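# Reseat a cabinet side panel's lip and relatch it

## Task

The side panel of the wall cabinet is latched shut, but its lower lip sits outside its rail. Get that lip back inside the rail and then latch the panel closed again.

## Robot and tools

Robot: two arms, left_arm and right_arm, each with a parallel gripper. Calibrated base positions in the scene frame: left_arm (-0.028, +0.329, +0.001) m, right_arm (+0.010, -0.264, +0.019) m, each turned slightly about z. A two-camera stand is fixed to the floor behind the arms. Loose objects may occasionally get a small nudge.

Frame: all poses, positions and offsets use the scene frame. Its origin is at table-top height, halfway between the nominal bases; +z points up, +x points out over the table, and left_arm is on the +y side (arm names do not match image left/right). Each gripper's fingers point along its own +z and close along its own y. end_effector_position is the spot between the finger pads, roughly 1 cm short of the tips. Reported poses can be off by a few cm, more at long reach.

execute_actions(actions, cameras): actions is a list of actions; each action is a table of 1 to 15 rows, one row per 1/30 s control step; a shorter table repeats its final row until step 15. Every row is one flat list of 14 numbers in [-1, 1] covering both arms: left dx, dy, dz, rx, ry, rz, opening, then the same seven for right. dx..rz are offsets, not poses: they are measured from that arm's Hand target as it stood when the action began, along scene axes, and the rotation (rx, ry, rz form one rotation vector) turns about the Hand target's position. Each row counts from that starting point, not from the row before, but the next action starts from the new Hand target, so sending the same offset again moves further. Scale: 1.0 = 0.6 m or 180 degrees. A displacement longer than 1.0 may be shortened. Opening is absolute: +1 fully open (0.094 m), -1 closed. To leave an arm alone, give zeros for its six pose numbers and repeat its current opening; a 0 opening is a real command. cameras: list of names, ["all"], or []; omitted means all images only when actions is empty. Unknown names invalidate the call.

move(target, speed, blend, opening_speed, grip_force, blocking, cameras): target is one 14-number row (same layout and scale as above) or a list of up to 15 such rows; every row is an offset from the Hand targets at the move's start, not from the previous row. Paths are straight, do not avoid obstacles or the other arm, and share a 10 s cap. speed: path top speed in m/s, 0.002 to 2.9, default 0.25 (rotation up to twice that in rad/s); one value or one per target. blend: corner rounding in m for lists; 0 stops at each target. opening_speed: rate of finger change per second on the -1..+1 scale, at least 0.2; use it to close gently. grip_force: per-pad force limit in N, 10 to 50, persists until changed; lower values close slowly. blocking=false returns early while the move continues. The result adds a "move:" line with the ending (done, off_target, moving, held, fault) and any limits (paced = pose clipped, held = steps withheld). Do not route a path close to an arm's own base; go around it. Faster moves deviate more and strike harder.

wait(seconds): 0 to 3600; lets time pass, sends nothing new, returns early if a running move ends. stop(): brakes a running move. zoom_image(camera, region): region [x0, y0, x1, y1] in pixels of that camera's newest image, at most 504 by 504. finished_scene(scene): the current scene number; ends the scene irreversibly, and the goal must hold without the robot.

Cameras: cam_head_left, cam_head_right, cam_high, cam_low (each 896x504), cam_left_wrist, cam_right_wrist (672x504, fisheye). Calibration lines give intrinsics and T_world_to_cam; fixed cameras may be off by a couple of degrees and millimetres.

Results: Hand target is the last commanded pose after clipping, and the base for the next offsets. The gripper often stops a few cm short of it because of friction or weight; that is not a sign of contact. If it stays short, send the remaining gap as an offset. Each step the commanded orientation is limited to 40 degrees from the measured one. grip_measured uses the opening scale and reads a little wide when empty; the last Joint positions value is the opening in metres. Joint velocities may say "within noise". Joint torques follow joint order, include gravity and offsets, and joints 1 to 3 wrap at ±28 N m. Tool commands shows current gripper commands. Execute_actions results may list intermediate end_effector_position readings.

Joint ranges (rad): waist -2.618..3.054, shoulder 0..3.142, elbow 0..3.142 (straight 2.901), wrist pitch -1.571..1.571, wrist yaw -1.571..1.571, wrist roll -2.094..2.094.

Avoid: hard impacts with the cabinet or fixed things, letting parts fall or leave the table, releasing moving parts, any contact or squeeze between the two arms or grippers, strain on wrist camera cables, and pressing into something unreachable. A blocked arm keeps pushing until you command it back past its gripper. Motor heat builds from loads, stretched arms and pushing: MOTOR HOT appears at 75 °C, at 90 °C the arm folds and stops for good, at 100 °C it collapses. Arm stops of any kind are costly. The scene keeps running while you think.

Each tool is called after "Emit:" as a command line: name --argument value for each argument, lists and objects as JSON in quotes; but a table of rows of numbers goes row by row, as --pt "numbers of a row", without its own name.

## Session

Emit:
execute_actions --actions '[]'

Scene clock: 0.00 s.
left_arm: end_effector_position=(+0.2967, +0.3108, +0.1650) grip_measured=+1.000 end_effector_quat_wxyz=(+0.620, -0.218, +0.750, -0.071) | right_arm: end_effector_position=(+0.3450, -0.3336, +0.0655) grip_measured=+1.000 end_effector_quat_wxyz=(+0.315, +0.349, +0.882, -0.037)
Joint positions: left_arm=[-0.374 0.938 0.243 0.446 -0.469 -0.511 0.094] | right_arm=[-0.03 1.439 0.649 -0.177 0.242 0.596 0.094]
Joint velocities: within noise
Joint torques (N m): no reading
Heat: left arm: 32 °C; right arm: 29 °C.
Hand target: left_arm +0.2978, +0.3110, +0.1717; +0.626, -0.219, +0.744, -0.073 | right_arm +0.3511, -0.3353, +0.0752; +0.330, +0.350, +0.876, -0.036
Tool commands: left_gripper/opening=+1.0 right_gripper/opening=+1.0

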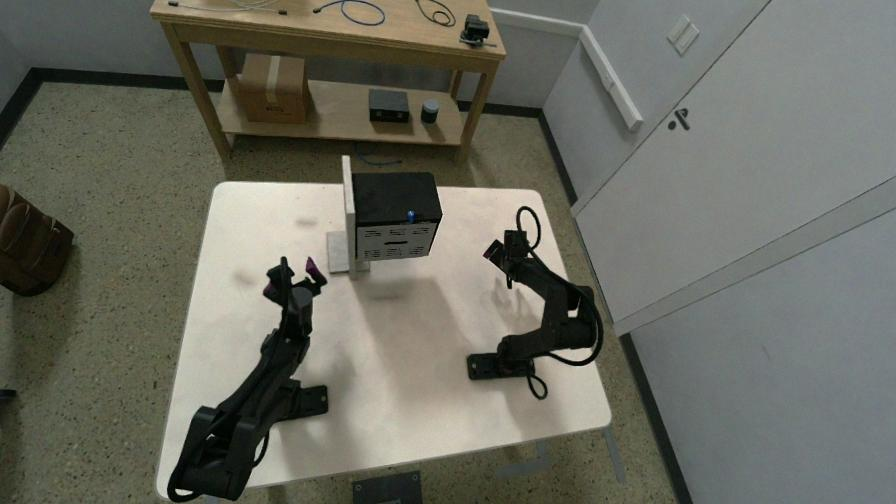

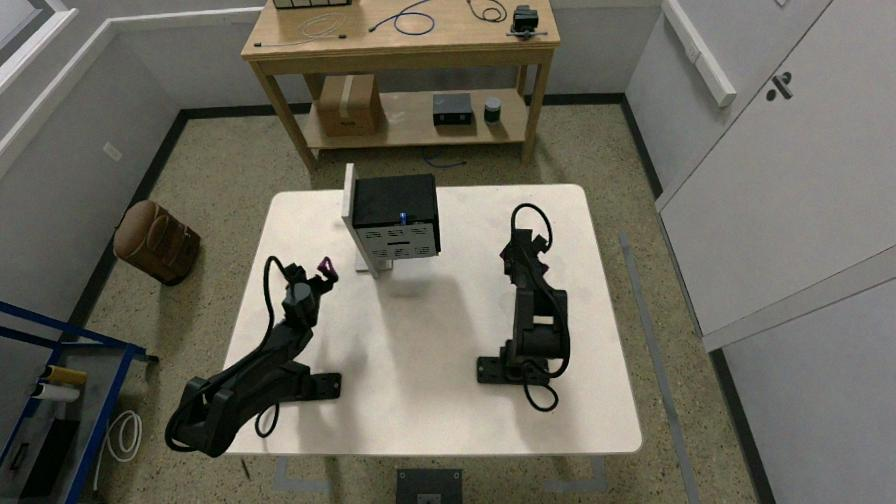

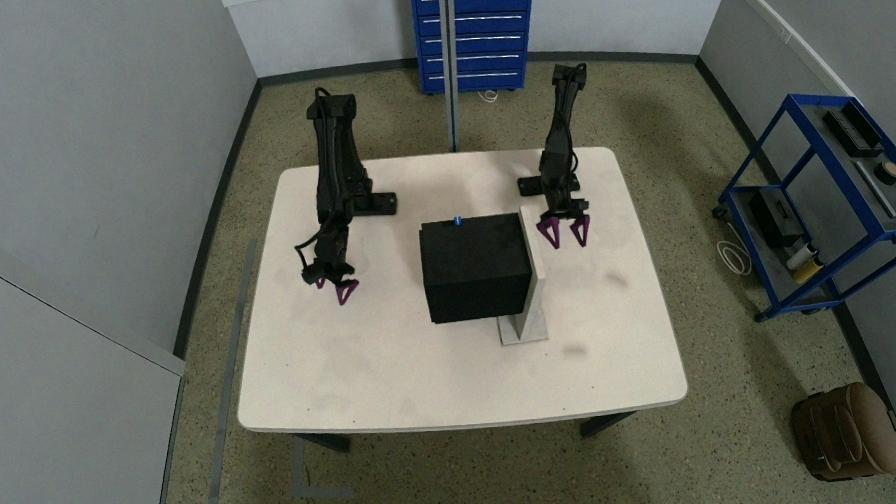

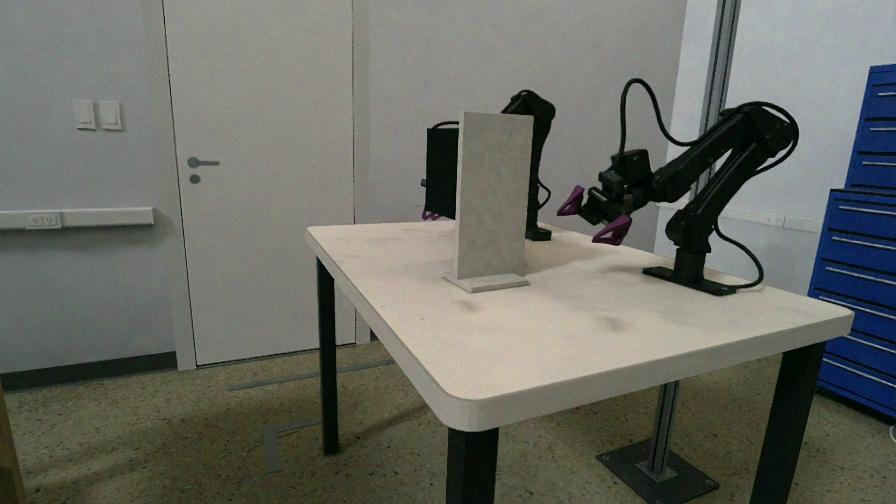

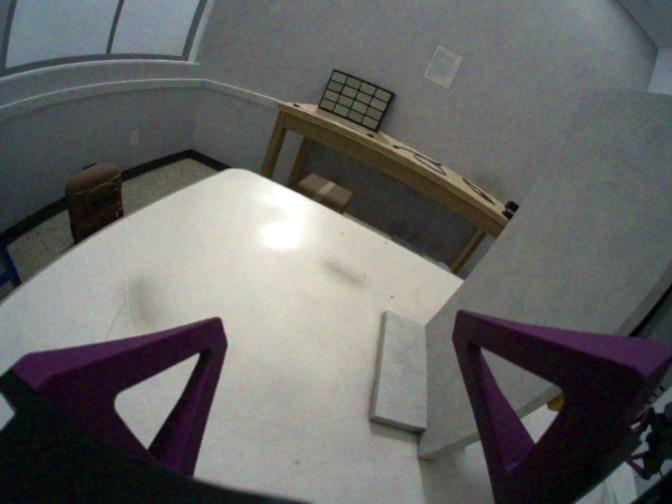

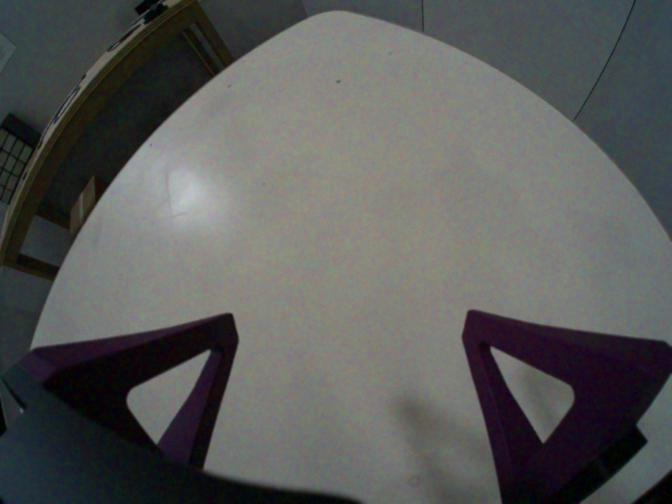

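Emit:
zoom_image --camera "cam_head_right" --region '[330, 150, 460, 280]'

Emit:
zoom_image --camera "cam_head_left" --region '[320, 150, 460, 280]'

Emit:
zoom_image --camera "cam_high" --region '[400, 190, 570, 350]'

Emit:
zoom_image --camera "cam_low" --region '[400, 90, 570, 300]'

Scaled by 3.877 from the camera's image (finer frame: 1280x720).

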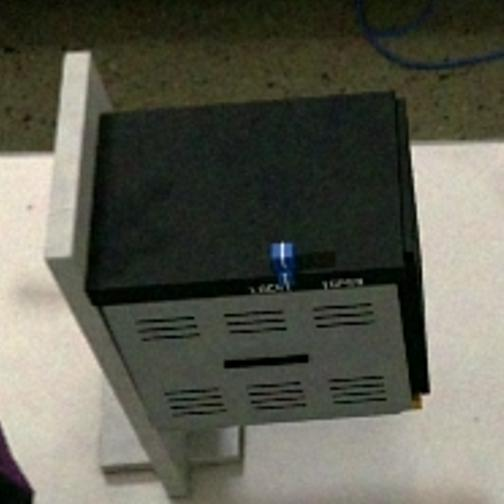

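Scaled by 3.600 from the camera's image (finer frame: 1280x720).

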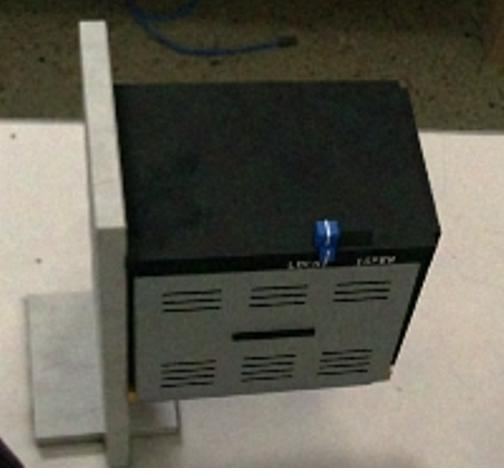

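Scaled by 2.965 from the camera's image (finer frame: 1280x720).

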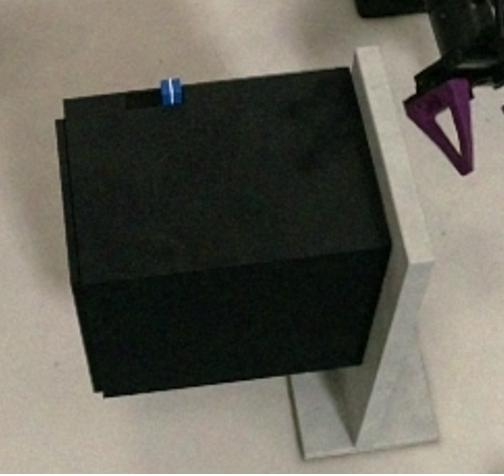

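Scaled by 2.400 from the camera's image (finer frame: 1280x720).

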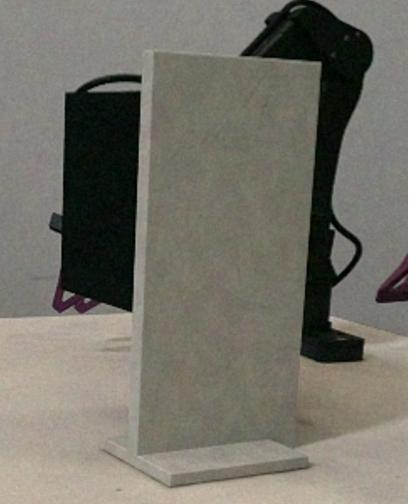

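Emit:
move --target '[0,0,0,0,0,0,1,-0.302,0.4255,0.0913,-0.1487,-0.2586,0.1829,1]' --cameras '["cam_right_wrist","cam_head_right"]'

Scene clock: 28.87 s.
left_arm: end_effector_position=(+0.2967, +0.3108, +0.1650) grip_measured=+1.000 end_effector_quat_wxyz=(+0.620, -0.218, +0.750, -0.071) | right_arm: end_effector_position=(+0.1727, -0.0839, +0.1203) grip_measured=+1.000 end_effector_quat_wxyz=(+0.694, -0.047, +0.718, +0.028)
Joint positions: left_arm=[-0.374 0.938 0.243 0.446 -0.469 -0.511 0.094] | right_arm=[1.72 1.49 0.29 -0.11 1.535 1.284 0.094]
Joint torques (N m): left_arm=[-0.02 -2.13 7.66 1.9 -0.14 0.04] | right_arm=[0.57 -2.33 3.9 0.74 0.95 0.21]
Heat: left arm: 34 °C; right arm: 31 °C.
Hand target: left_arm +0.2979, +0.3110, +0.1718; +0.627, -0.220, +0.744, -0.073 | right_arm +0.1699, -0.0800, +0.1300; +0.707, -0.001, +0.707, +0.000
Off the commanded pose: left_arm 0.007 m, 1 deg | right_arm 0.011 m, 7 deg.
joint sent to its limit (right arm) — joint 5 (wrist yaw), upper limit. The joint targets are off in orientation, not in position.
move: off_target (right_arm)
cam_right_wrist: T_world_to_cam=[[0.14563, -0.98934, -0.00248, -0.1038], [-0.35703, -0.05022, -0.93274, 0.19842], [0.92267, 0.13672, -0.36053, -0.01697]] pos_world=[0.10161, -0.09041, 0.1787]
Images, in order (width x height): cam_head_right 896x504, cam_right_wrist 672x504.

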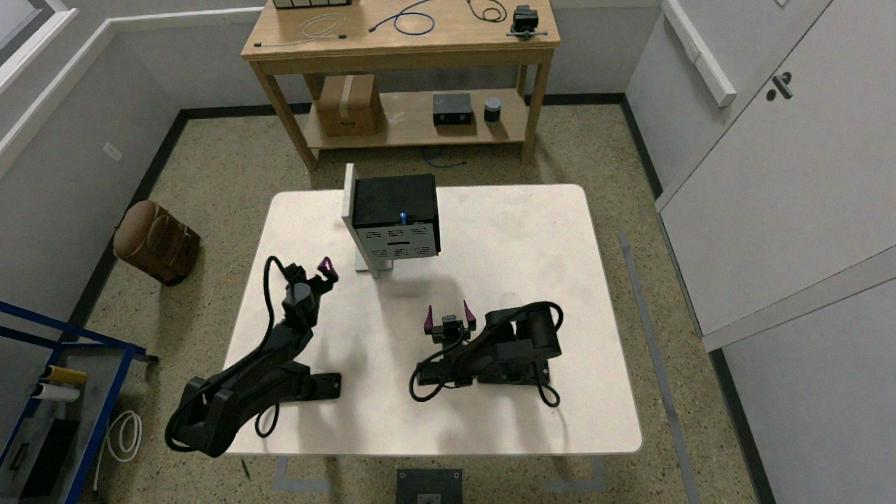

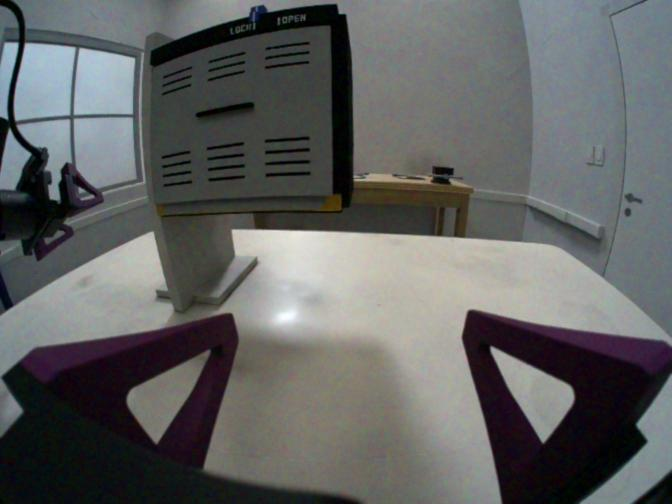

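Emit:
zoom_image --camera "cam_right_wrist" --region '[135, 0, 365, 230]'

Scaled by 2.191 from the camera's image (finer frame: 960x720).

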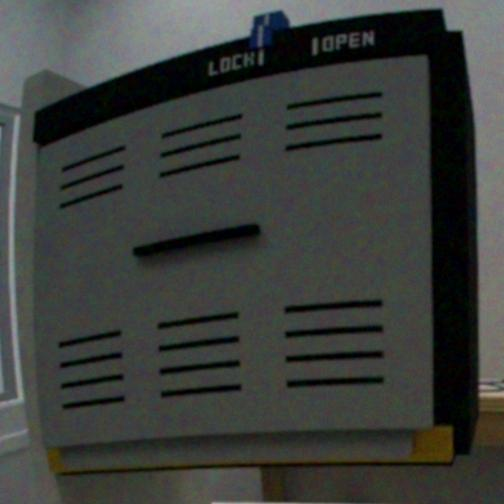

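Emit:
move --target '[0,0,0,0,0,0,1,0.108,0.22,0.142,0.5,0,0,0]' --cameras '["cam_right_wrist","cam_head_left"]'

Scene clock: 44.80 s.
left_arm: end_effector_position=(+0.2967, +0.3108, +0.1650) grip_measured=+1.000 end_effector_quat_wxyz=(+0.620, -0.218, +0.750, -0.071) | right_arm: end_effector_position=(+0.2313, +0.0485, +0.2110) grip_measured=+0.002 end_effector_quat_wxyz=(+0.504, +0.491, +0.511, +0.494)
Joint positions: left_arm=[-0.374 0.938 0.243 0.446 -0.469 -0.511 0.094] | right_arm=[1.489 1.756 0.706 1.013 1.427 1.577 0.047]
Joint torques (N m): left_arm=[-0.02 -2.13 7.64 1.89 -0.14 0.05] | right_arm=[-0.64 -5.26 5.15 1.76 0.05 0.02]
Heat: left arm: 35 °C; right arm: 31 °C.
Hand target: left_arm +0.2979, +0.3110, +0.1718; +0.627, -0.220, +0.744, -0.073 | right_arm +0.2348, +0.0520, +0.2151; +0.501, +0.499, +0.500, +0.500
Off the commanded pose: left_arm 0.007 m, 1 deg | right_arm 0.006 m, 2 deg.
move: done
cam_right_wrist: T_world_to_cam=[[0.03466, -0.00319, -0.99939, 0.20697], [-0.3376, 0.94117, -0.01471, 0.06439], [0.94065, 0.33791, 0.03154, -0.15299]] pos_world=[0.15848, -0.00824, 0.21262]
Images, in order (width x height): cam_head_left 896x504, cam_right_wrist 672x504.

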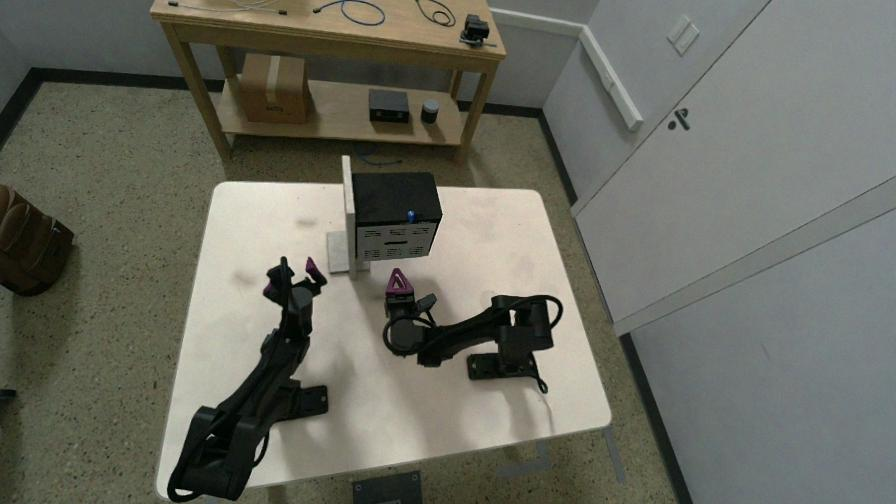

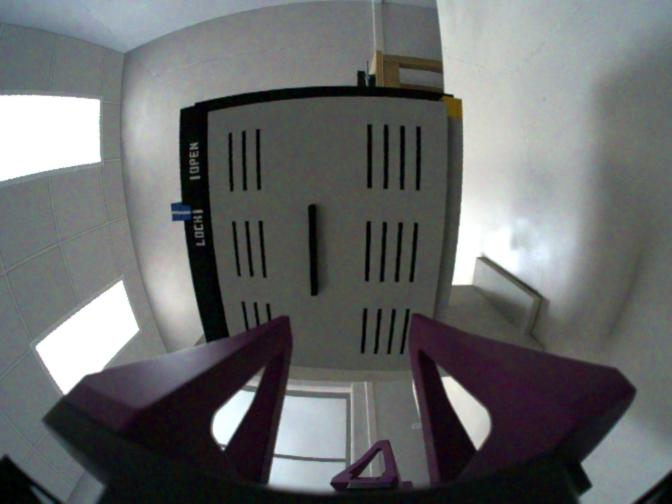

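Emit:
zoom_image --camera "cam_right_wrist" --region '[160, 70, 480, 390]'

Scaled by 1.575 from the camera's image (finer frame: 960x720).

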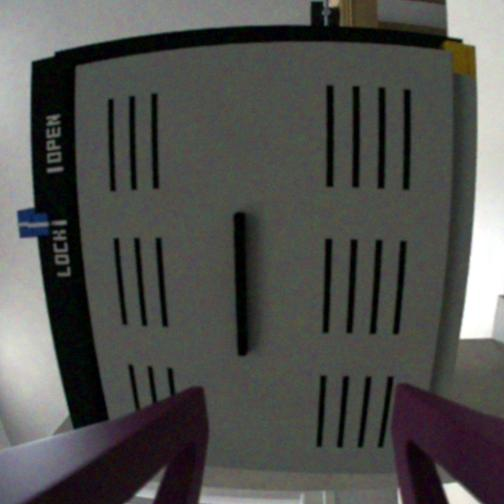

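Emit:
move --pt "-0.247 -0.052 0.214 0.0989 0.1923 -0.1145 0 0.035 0 0.018 0 0 0 0" --pt "-0.163 -0.452 0.414 0.0989 0.1923 -0.1145 0 0.06 0 0.037 0 0 0 0" --pt "-0.013 -0.468 0.34 0.0989 0.1923 -0.1145 0 0.073 0 0.037 0 0 0 0" --speed 0.3 --blend 0.03 --cameras '["all"]'

Scene clock: 75.37 s.
left_arm: end_effector_position=(+0.2904, +0.0293, +0.3697) grip_measured=+0.002 end_effector_quat_wxyz=(+0.414, +0.013, +0.910, -0.030) | right_arm: end_effector_position=(+0.2753, +0.0503, +0.2230) grip_measured=+0.002 end_effector_quat_wxyz=(+0.504, +0.494, +0.510, +0.492)
Joint positions: left_arm=[-1.07 2.002 2.591 -1.551 -0.645 -0.769 0.047] | right_arm=[1.356 1.756 0.771 0.958 1.299 1.57 0.047]
Joint torques (N m): left_arm=[-0.09 -8.61 7.28 1.04 -0.4 0.09] | right_arm=[-0.59 -8.16 5.7 1.53 -0.01 -0.07]
Heat: left arm: 35 °C; right arm: 32 °C.
Hand target: left_arm +0.2900, +0.0301, +0.3758; +0.382, +0.001, +0.924, +0.000 | right_arm +0.2786, +0.0520, +0.2374; +0.501, +0.499, +0.500, +0.500
Off the commanded pose: left_arm 0.006 m, 5 deg | right_arm 0.015 m, 2 deg.
joint sent to its limit (left arm) — joint 4 (wrist pitch), lower limit. The joint targets are off in orientation, not in position.
move: off_target (left_arm, right_arm)
cam_left_wrist: T_world_to_cam=[[-0.05796, -0.99832, -0.00238, 0.04602], [-0.86159, 0.05122, -0.50501, 0.4678], [0.50428, -0.02722, -0.86311, 0.26113]] pos_world=[0.27404, 0.02909, 0.46174]
cam_right_wrist: T_world_to_cam=[[0.03268, -0.00048, -0.99947, 0.21789], [-0.33187, 0.94326, -0.01131, 0.07535], [0.94276, 0.33206, 0.03067, -0.1955]] pos_world=[0.20219, -0.00605, 0.22462]

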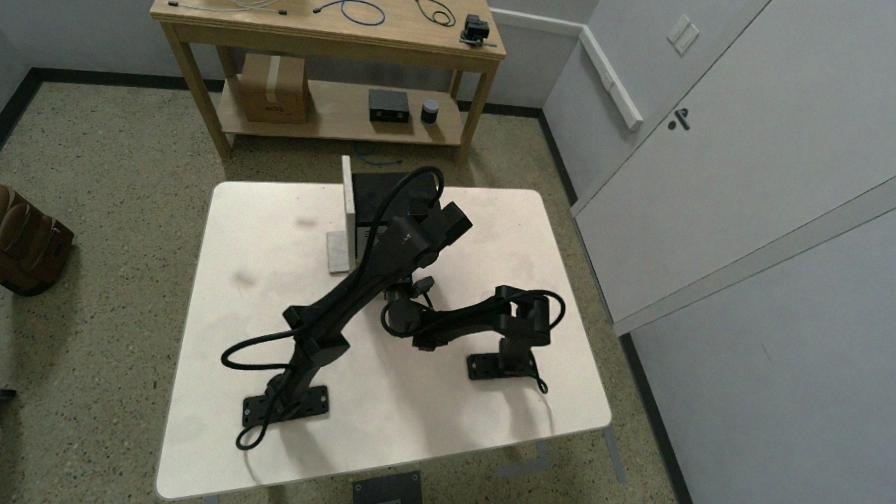

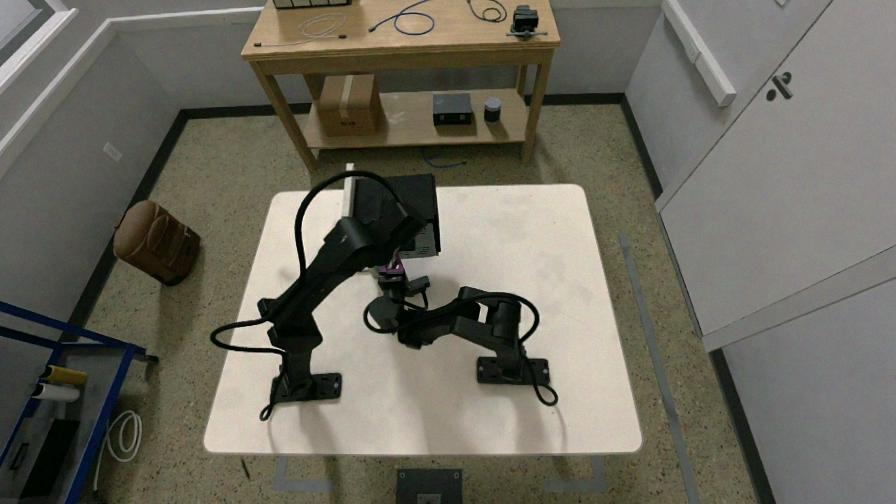

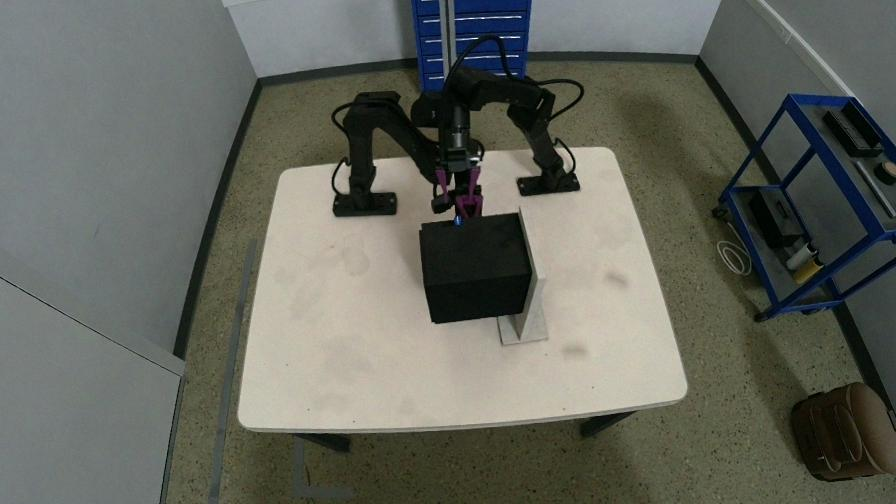

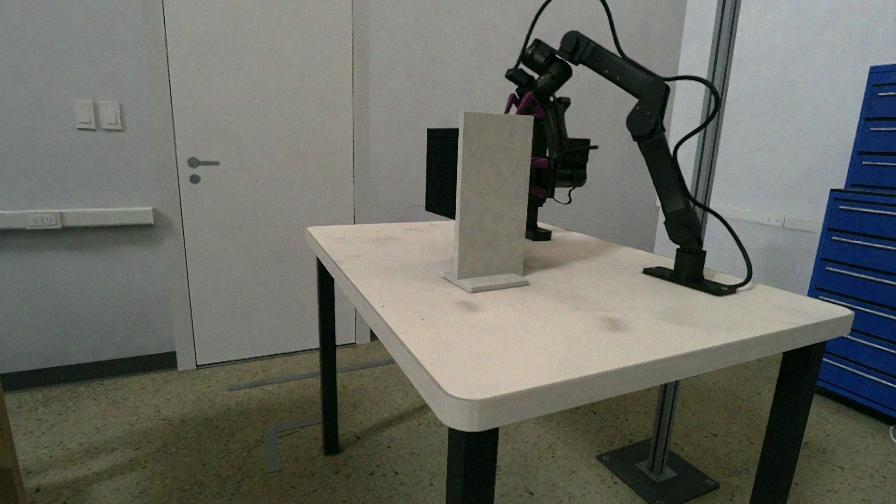

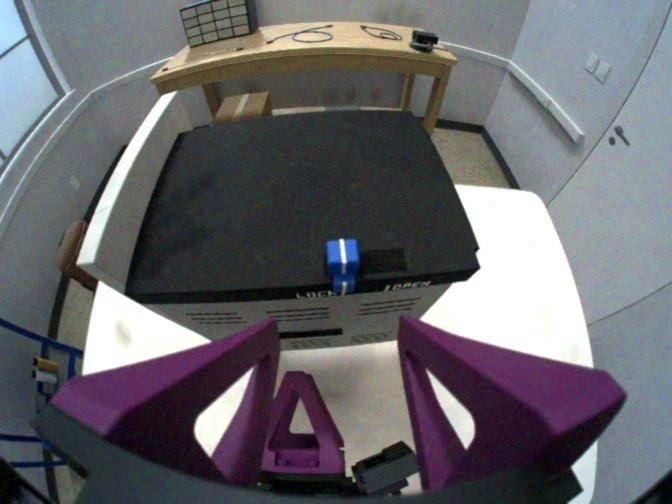

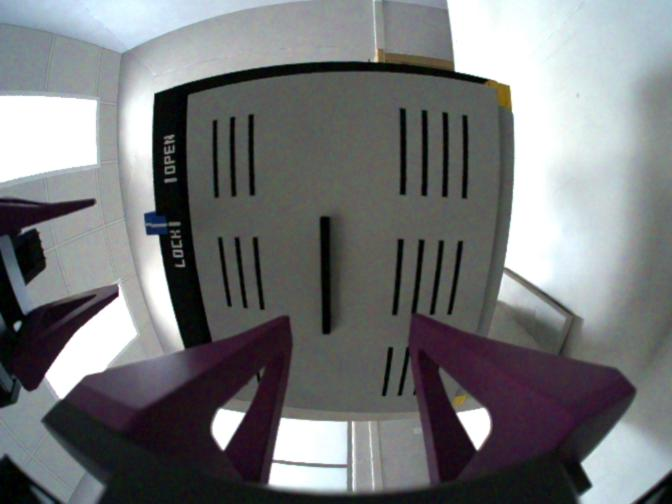

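Emit:
move --target '[0.072,-0.007,-0.068,0,0,0,0,0.04,-0.003,0.025,0,0,0,0]' --speed 0.1 --cameras '["cam_left_wrist","cam_right_wrist"]'

Scene clock: 89.03 s.
left_arm: end_effector_position=(+0.3163, +0.0282, +0.3513) grip_measured=+0.002 end_effector_quat_wxyz=(+0.394, +0.007, +0.919, -0.021) | right_arm: end_effector_position=(+0.2998, +0.0508, +0.2287) grip_measured=+0.002 end_effector_quat_wxyz=(+0.507, +0.491, +0.517, +0.484)
Joint positions: left_arm=[-1.004 2.102 2.694 -1.573 -0.593 -0.742 0.047] | right_arm=[1.285 1.756 0.818 0.888 1.229 1.568 0.047]
Joint torques (N m): left_arm=[2.48 -6.24 5.94 1.27 -0.35 0.13] | right_arm=[-0.62 -10.03 5.97 1.57 -0.01 -0.03]
Heat: left arm: 35 °C; right arm: 31 °C.
Hand target: left_arm +0.3332, +0.0260, +0.3351; +0.382, +0.001, +0.924, +0.000 | right_arm +0.3026, +0.0502, +0.2523; +0.501, +0.499, +0.500, +0.500
Off the commanded pose: left_arm 0.024 m, 3 deg | right_arm 0.024 m, 3 deg.
joint read past its limit (left arm) — joint 4 (wrist pitch), lower limit.
joint sent to its limit (left arm) — joint 4 (wrist pitch), lower limit. The joint targets still meet the commanded pose.
move: off_target (left_arm, right_arm)
cam_left_wrist: T_world_to_cam=[[-0.04037, -0.99912, -0.01147, 0.04406], [-0.8841, 0.04106, -0.46549, 0.47443], [0.46555, -0.00866, -0.88498, 0.25156]] pos_world=[0.30411, 0.02672, 0.44398]
cam_right_wrist: T_world_to_cam=[[0.0235, -0.02266, -0.99947, 0.22677], [-0.33205, 0.94281, -0.02919, 0.08708], [0.94297, 0.33256, 0.01463, -0.21527]] pos_world=[0.22658, -0.00537, 0.23234]

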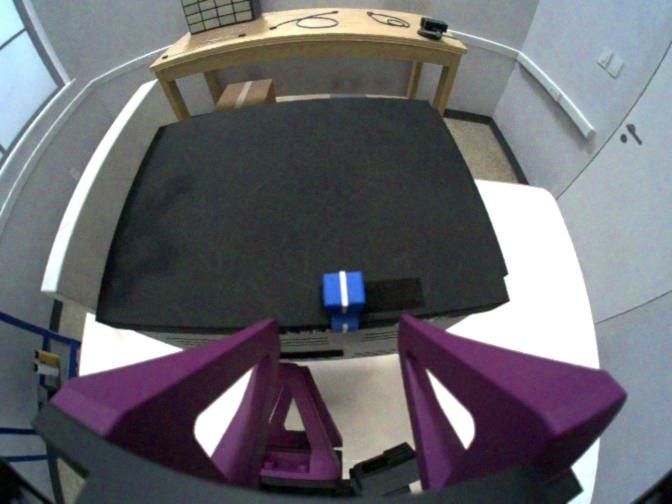

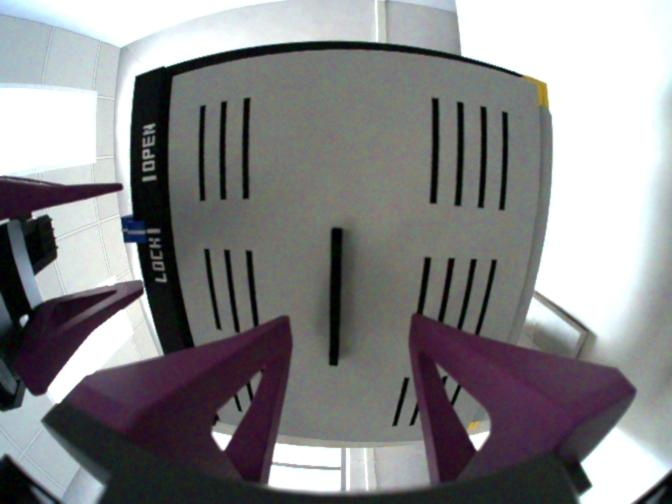

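Emit:
execute_actions --actions '[[[0,0,0,0,0,0,0,0,0,0,0,0,0,0]]]' --cameras '["cam_head_left","cam_low","cam_high"]'

Emit:
zoom_image --camera "cam_high" --region '[380, 100, 600, 260]'

Emit:
zoom_image --camera "cam_head_left" --region '[280, 130, 500, 350]'

Scene clock: 94.20 s.
left_arm: end_effector_position=(+0.3163, +0.0282, +0.3513) grip_measured=+0.002 end_effector_quat_wxyz=(+0.394, +0.007, +0.919, -0.021) | right_arm: end_effector_position=(+0.2997, +0.0508, +0.2284) grip_measured=+0.002 end_effector_quat_wxyz=(+0.507, +0.490, +0.518, +0.484)
Joint positions: left_arm=[-1.004 2.102 2.694 -1.573 -0.593 -0.742 0.047] | right_arm=[1.285 1.756 0.818 0.886 1.229 1.568 0.047]
Joint torques (N m): left_arm=[2.43 -6.26 5.93 1.28 -0.34 0.13] | right_arm=[-0.59 -10.1 5.96 1.57 0.02 -0.05]
Heat: left arm: 35 °C; right arm: 32 °C.
Hand target: left_arm +0.3332, +0.0260, +0.3351; +0.382, +0.001, +0.924, +0.000 | right_arm +0.3026, +0.0501, +0.2523; +0.501, +0.499, +0.500, +0.500
Off the commanded pose: left_arm 0.024 m, 3 deg | right_arm 0.024 m, 3 deg.
joint read past its limit (left arm) — joint 4 (wrist pitch), lower limit.
joint sent to its limit (left arm) — joint 4 (wrist pitch), lower limit. The joint targets still meet the commanded pose.
Step readings (end_effector_position of left_arm | right_arm):
0: (+0.3163, +0.0282, +0.3513) | (+0.2998, +0.0508, +0.2286)
1: (+0.3163, +0.0282, +0.3513) | (+0.2998, +0.0508, +0.2286)
2: (+0.3163, +0.0282, +0.3513) | (+0.2998, +0.0508, +0.2286)
4: (+0.3163, +0.0282, +0.3513) | (+0.2998, +0.0508, +0.2286)
8: (+0.3163, +0.0282, +0.3513) | (+0.2997, +0.0508, +0.2285)
15: (+0.3163, +0.0282, +0.3513) | (+0.2997, +0.0508, +0.2284)
Images, in order (width x height): cam_head_left 896x504, cam_high 896x504, cam_low 896x504.

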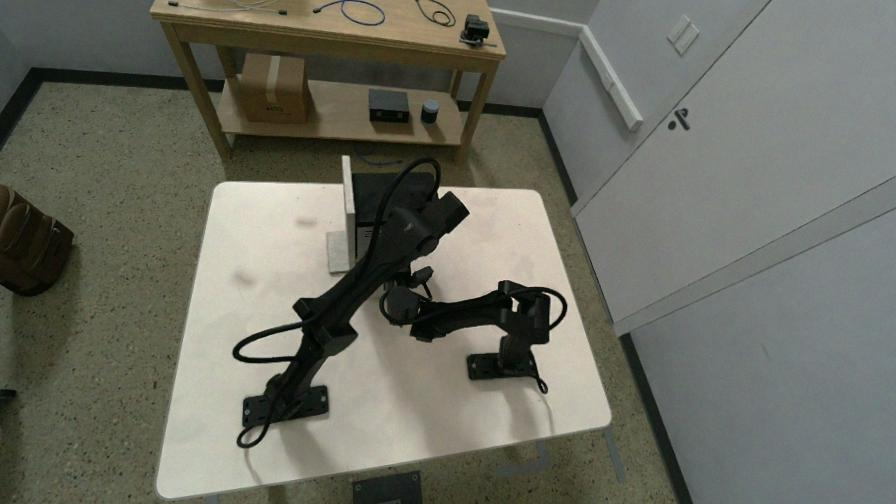

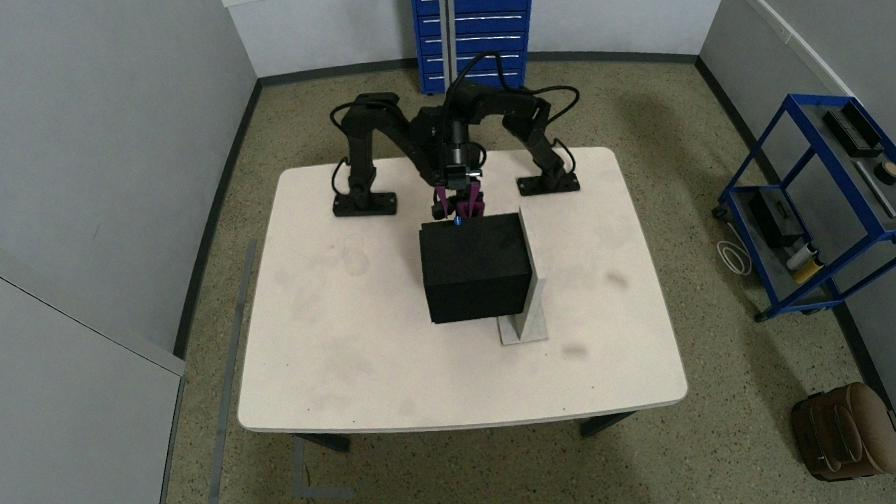

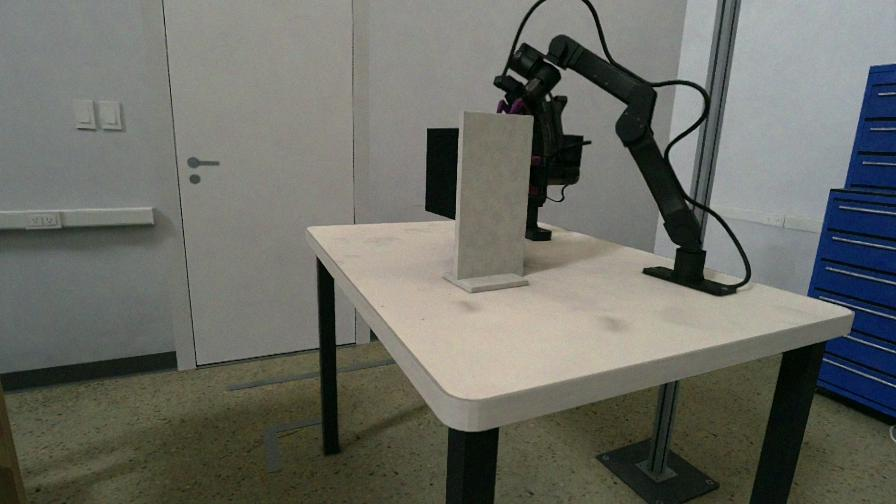

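Scaled by 2.291 from the camera's image (finer frame: 1280x720).

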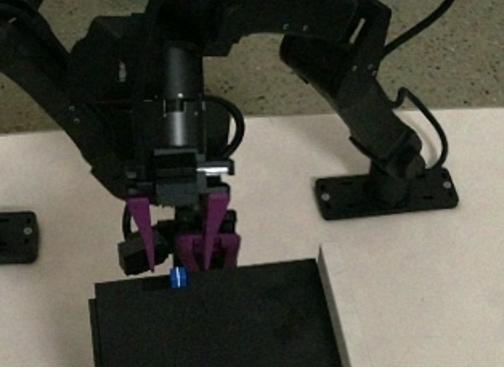

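Scaled by 2.291 from the camera's image (finer frame: 1280x720).

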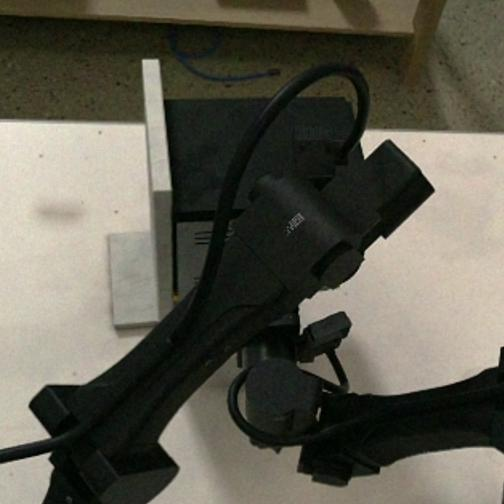

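Emit:
move --pt "-0.172 0.023 0.1415 0 0 0 0 -0.171 -0.034 -0.037 0 0 0 0" --pt "-0.172 0.023 0.1415 0 0 0 0 -0.171 -0.3335 0.213 -0.5603 -0.2321 0.5603 0" --pt "-0.222 0.04 -0.158 -0.472 -0.196 0.196 0 0.046 -0.2335 0.28 -0.5603 -0.2321 0.5603 0" --speed 0.3 --cameras '["all"]'

Scene clock: 131.27 s.
left_arm: end_effector_position=(+0.2019, +0.0481, +0.2502) grip_measured=+0.002 end_effector_quat_wxyz=(+0.485, -0.511, +0.490, -0.514) | right_arm: end_effector_position=(+0.3326, -0.0956, +0.4130) grip_measured=+0.002 end_effector_quat_wxyz=(-0.401, +0.590, -0.667, -0.216)
Joint positions: left_arm=[-1.461 1.488 0.699 0.777 -1.39 -1.632 0.047] | right_arm=[0.161 1.722 2.275 -1.571 -0.813 -1.098 0.047]
Joint torques (N m): left_arm=[-0.51 -4.53 4.81 1.3 -0.23 0.24] | right_arm=[0.57 -5.03 5 1.33 -0.61 0.09]
Heat: left arm: 35 °C; right arm: 32 °C.
Hand target: left_arm +0.2000, +0.0499, +0.2401; +0.501, -0.500, +0.500, -0.500 | right_arm +0.3301, -0.0899, +0.4204; +0.270, -0.654, +0.653, +0.271
Off the commanded pose: left_arm 0.010 m, 3 deg | right_arm 0.010 m, 18 deg.
joint sent to its limit (right arm) — joint 4 (wrist pitch), lower limit. The joint targets are off in orientation, not in position.
move: off_target (left_arm, right_arm)
cam_left_wrist: T_world_to_cam=[[0.0255, 0.00949, 0.99963, -0.25657], [-0.32789, -0.94456, 0.01733, 0.13969], [0.94437, -0.32821, -0.02097, -0.08197]] pos_world=[0.12976, 0.10747, 0.25233]
cam_right_wrist: T_world_to_cam=[[0.97034, -0.19606, 0.14143, -0.39582], [-0.08606, -0.82685, -0.5558, 0.20794], [0.22591, 0.52714, -0.8192, 0.40125]] pos_world=[0.31133, -0.11718, 0.50025]

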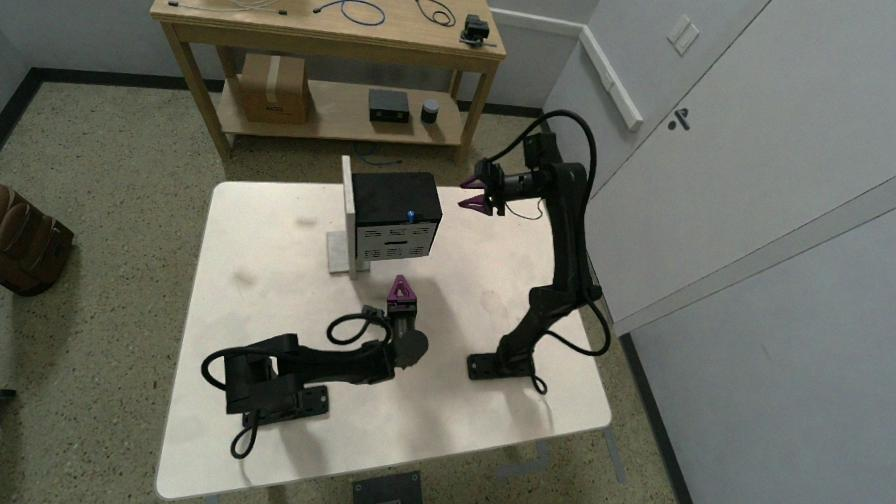

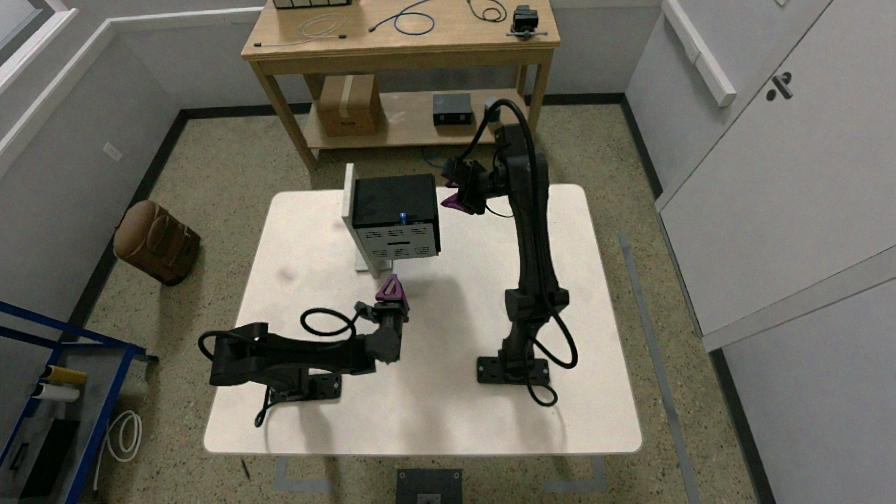

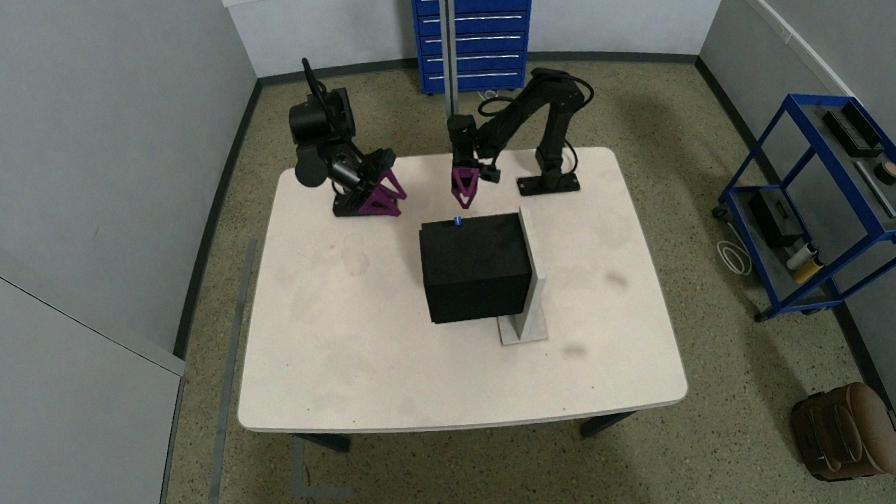

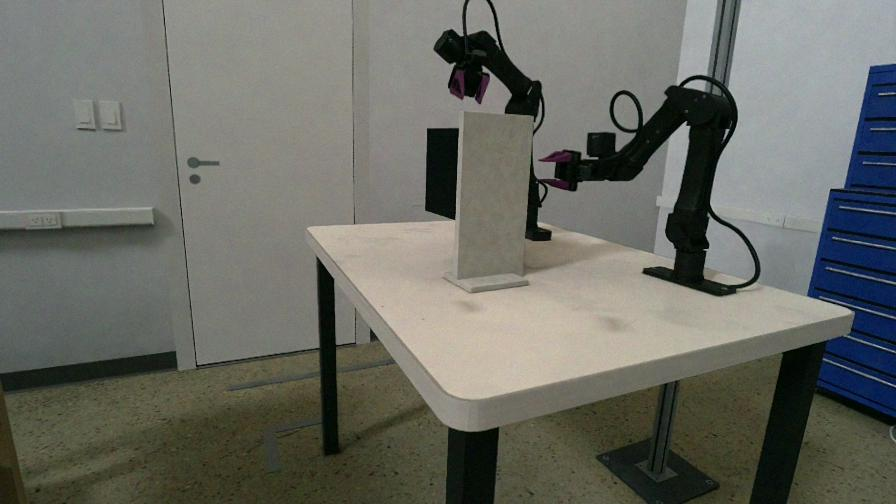

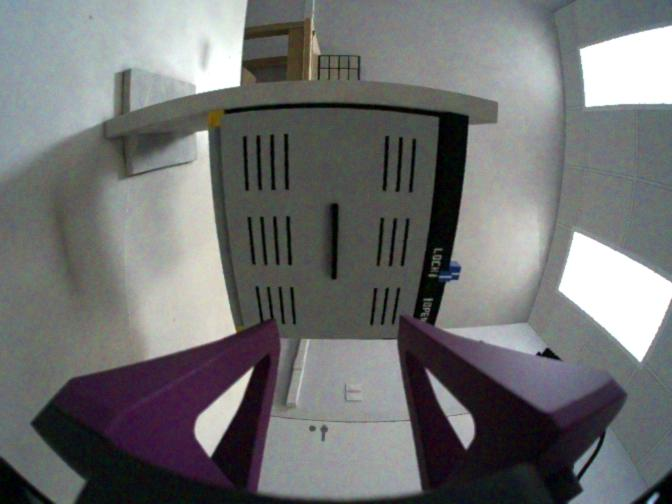

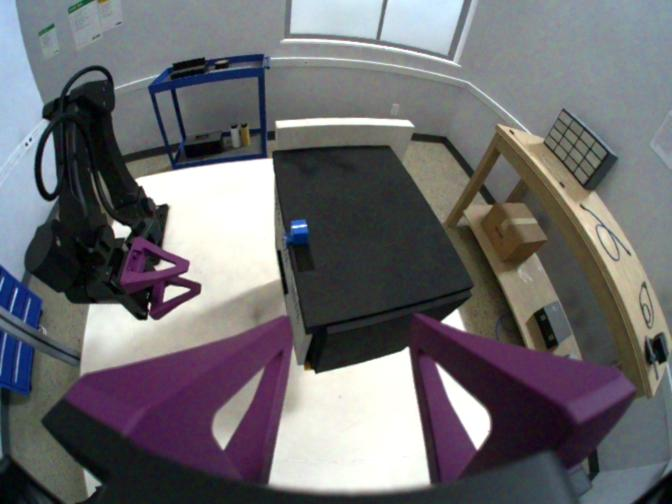

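Emit:
move --target '[0.16,-0.004,-0.015,0,0,0,0,0,0.125,-0.1,0,0,0,0]' --speed 0.15 --cameras '["cam_left_wrist","cam_right_wrist"]'

Scene clock: 140.93 s.
left_arm: end_effector_position=(+0.2910, +0.0527, +0.2265) grip_measured=+0.002 end_effector_quat_wxyz=(+0.497, -0.502, +0.501, -0.500) | right_arm: end_effector_position=(+0.3310, -0.0182, +0.3541) grip_measured=+0.002 end_effector_quat_wxyz=(-0.298, +0.641, -0.658, -0.260)
Joint positions: left_arm=[-1.17 1.644 0.744 0.887 -1.107 -1.586 0.047] | right_arm=[0.403 1.89 2.306 -1.571 -0.721 -1.034 0.047]
Joint torques (N m): left_arm=[0.58 -5.55 8.59 1.57 -0.03 0.23] | right_arm=[0.4 -6.84 5.5 1.17 -0.42 0.11]
Heat: left arm: 34 °C; right arm: 31 °C.
Hand target: left_arm +0.2961, +0.0476, +0.2313; +0.501, -0.500, +0.499, -0.500 | right_arm +0.3303, -0.0150, +0.3603; -0.270, +0.654, -0.653, -0.271
Off the commanded pose: left_arm 0.008 m, 0 deg | right_arm 0.007 m, 4 deg.
joint sent to its limit (right arm) — joint 4 (wrist pitch), lower limit. The joint targets are off in orientation, not in position.
move: off_target (right_arm)
cam_left_wrist: T_world_to_cam=[[0.0291, -0.03716, 0.99889, -0.23366], [-0.32195, -0.9464, -0.02582, 0.18174], [0.94631, -0.32084, -0.0395, -0.16185]] pos_world=[0.21847, 0.11138, 0.2317]
cam_right_wrist: T_world_to_cam=[[0.99943, -0.03265, -0.00805, -0.32457], [-0.03269, -0.88711, -0.46039, 0.18655], [0.00789, 0.4604, -0.88768, 0.40766]] pos_world=[0.32727, -0.03279, 0.44514]

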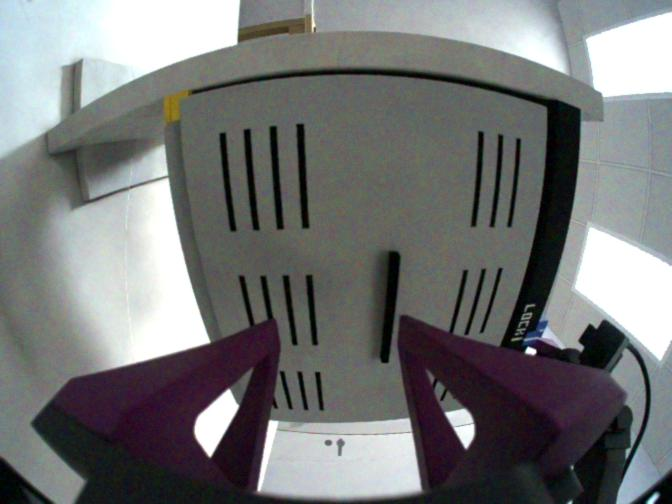

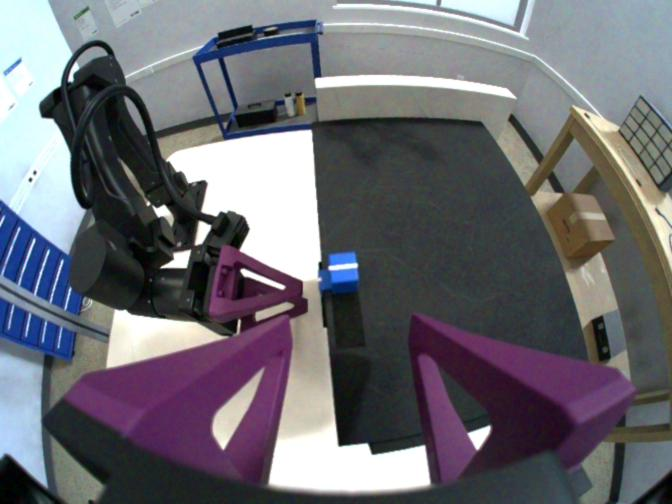

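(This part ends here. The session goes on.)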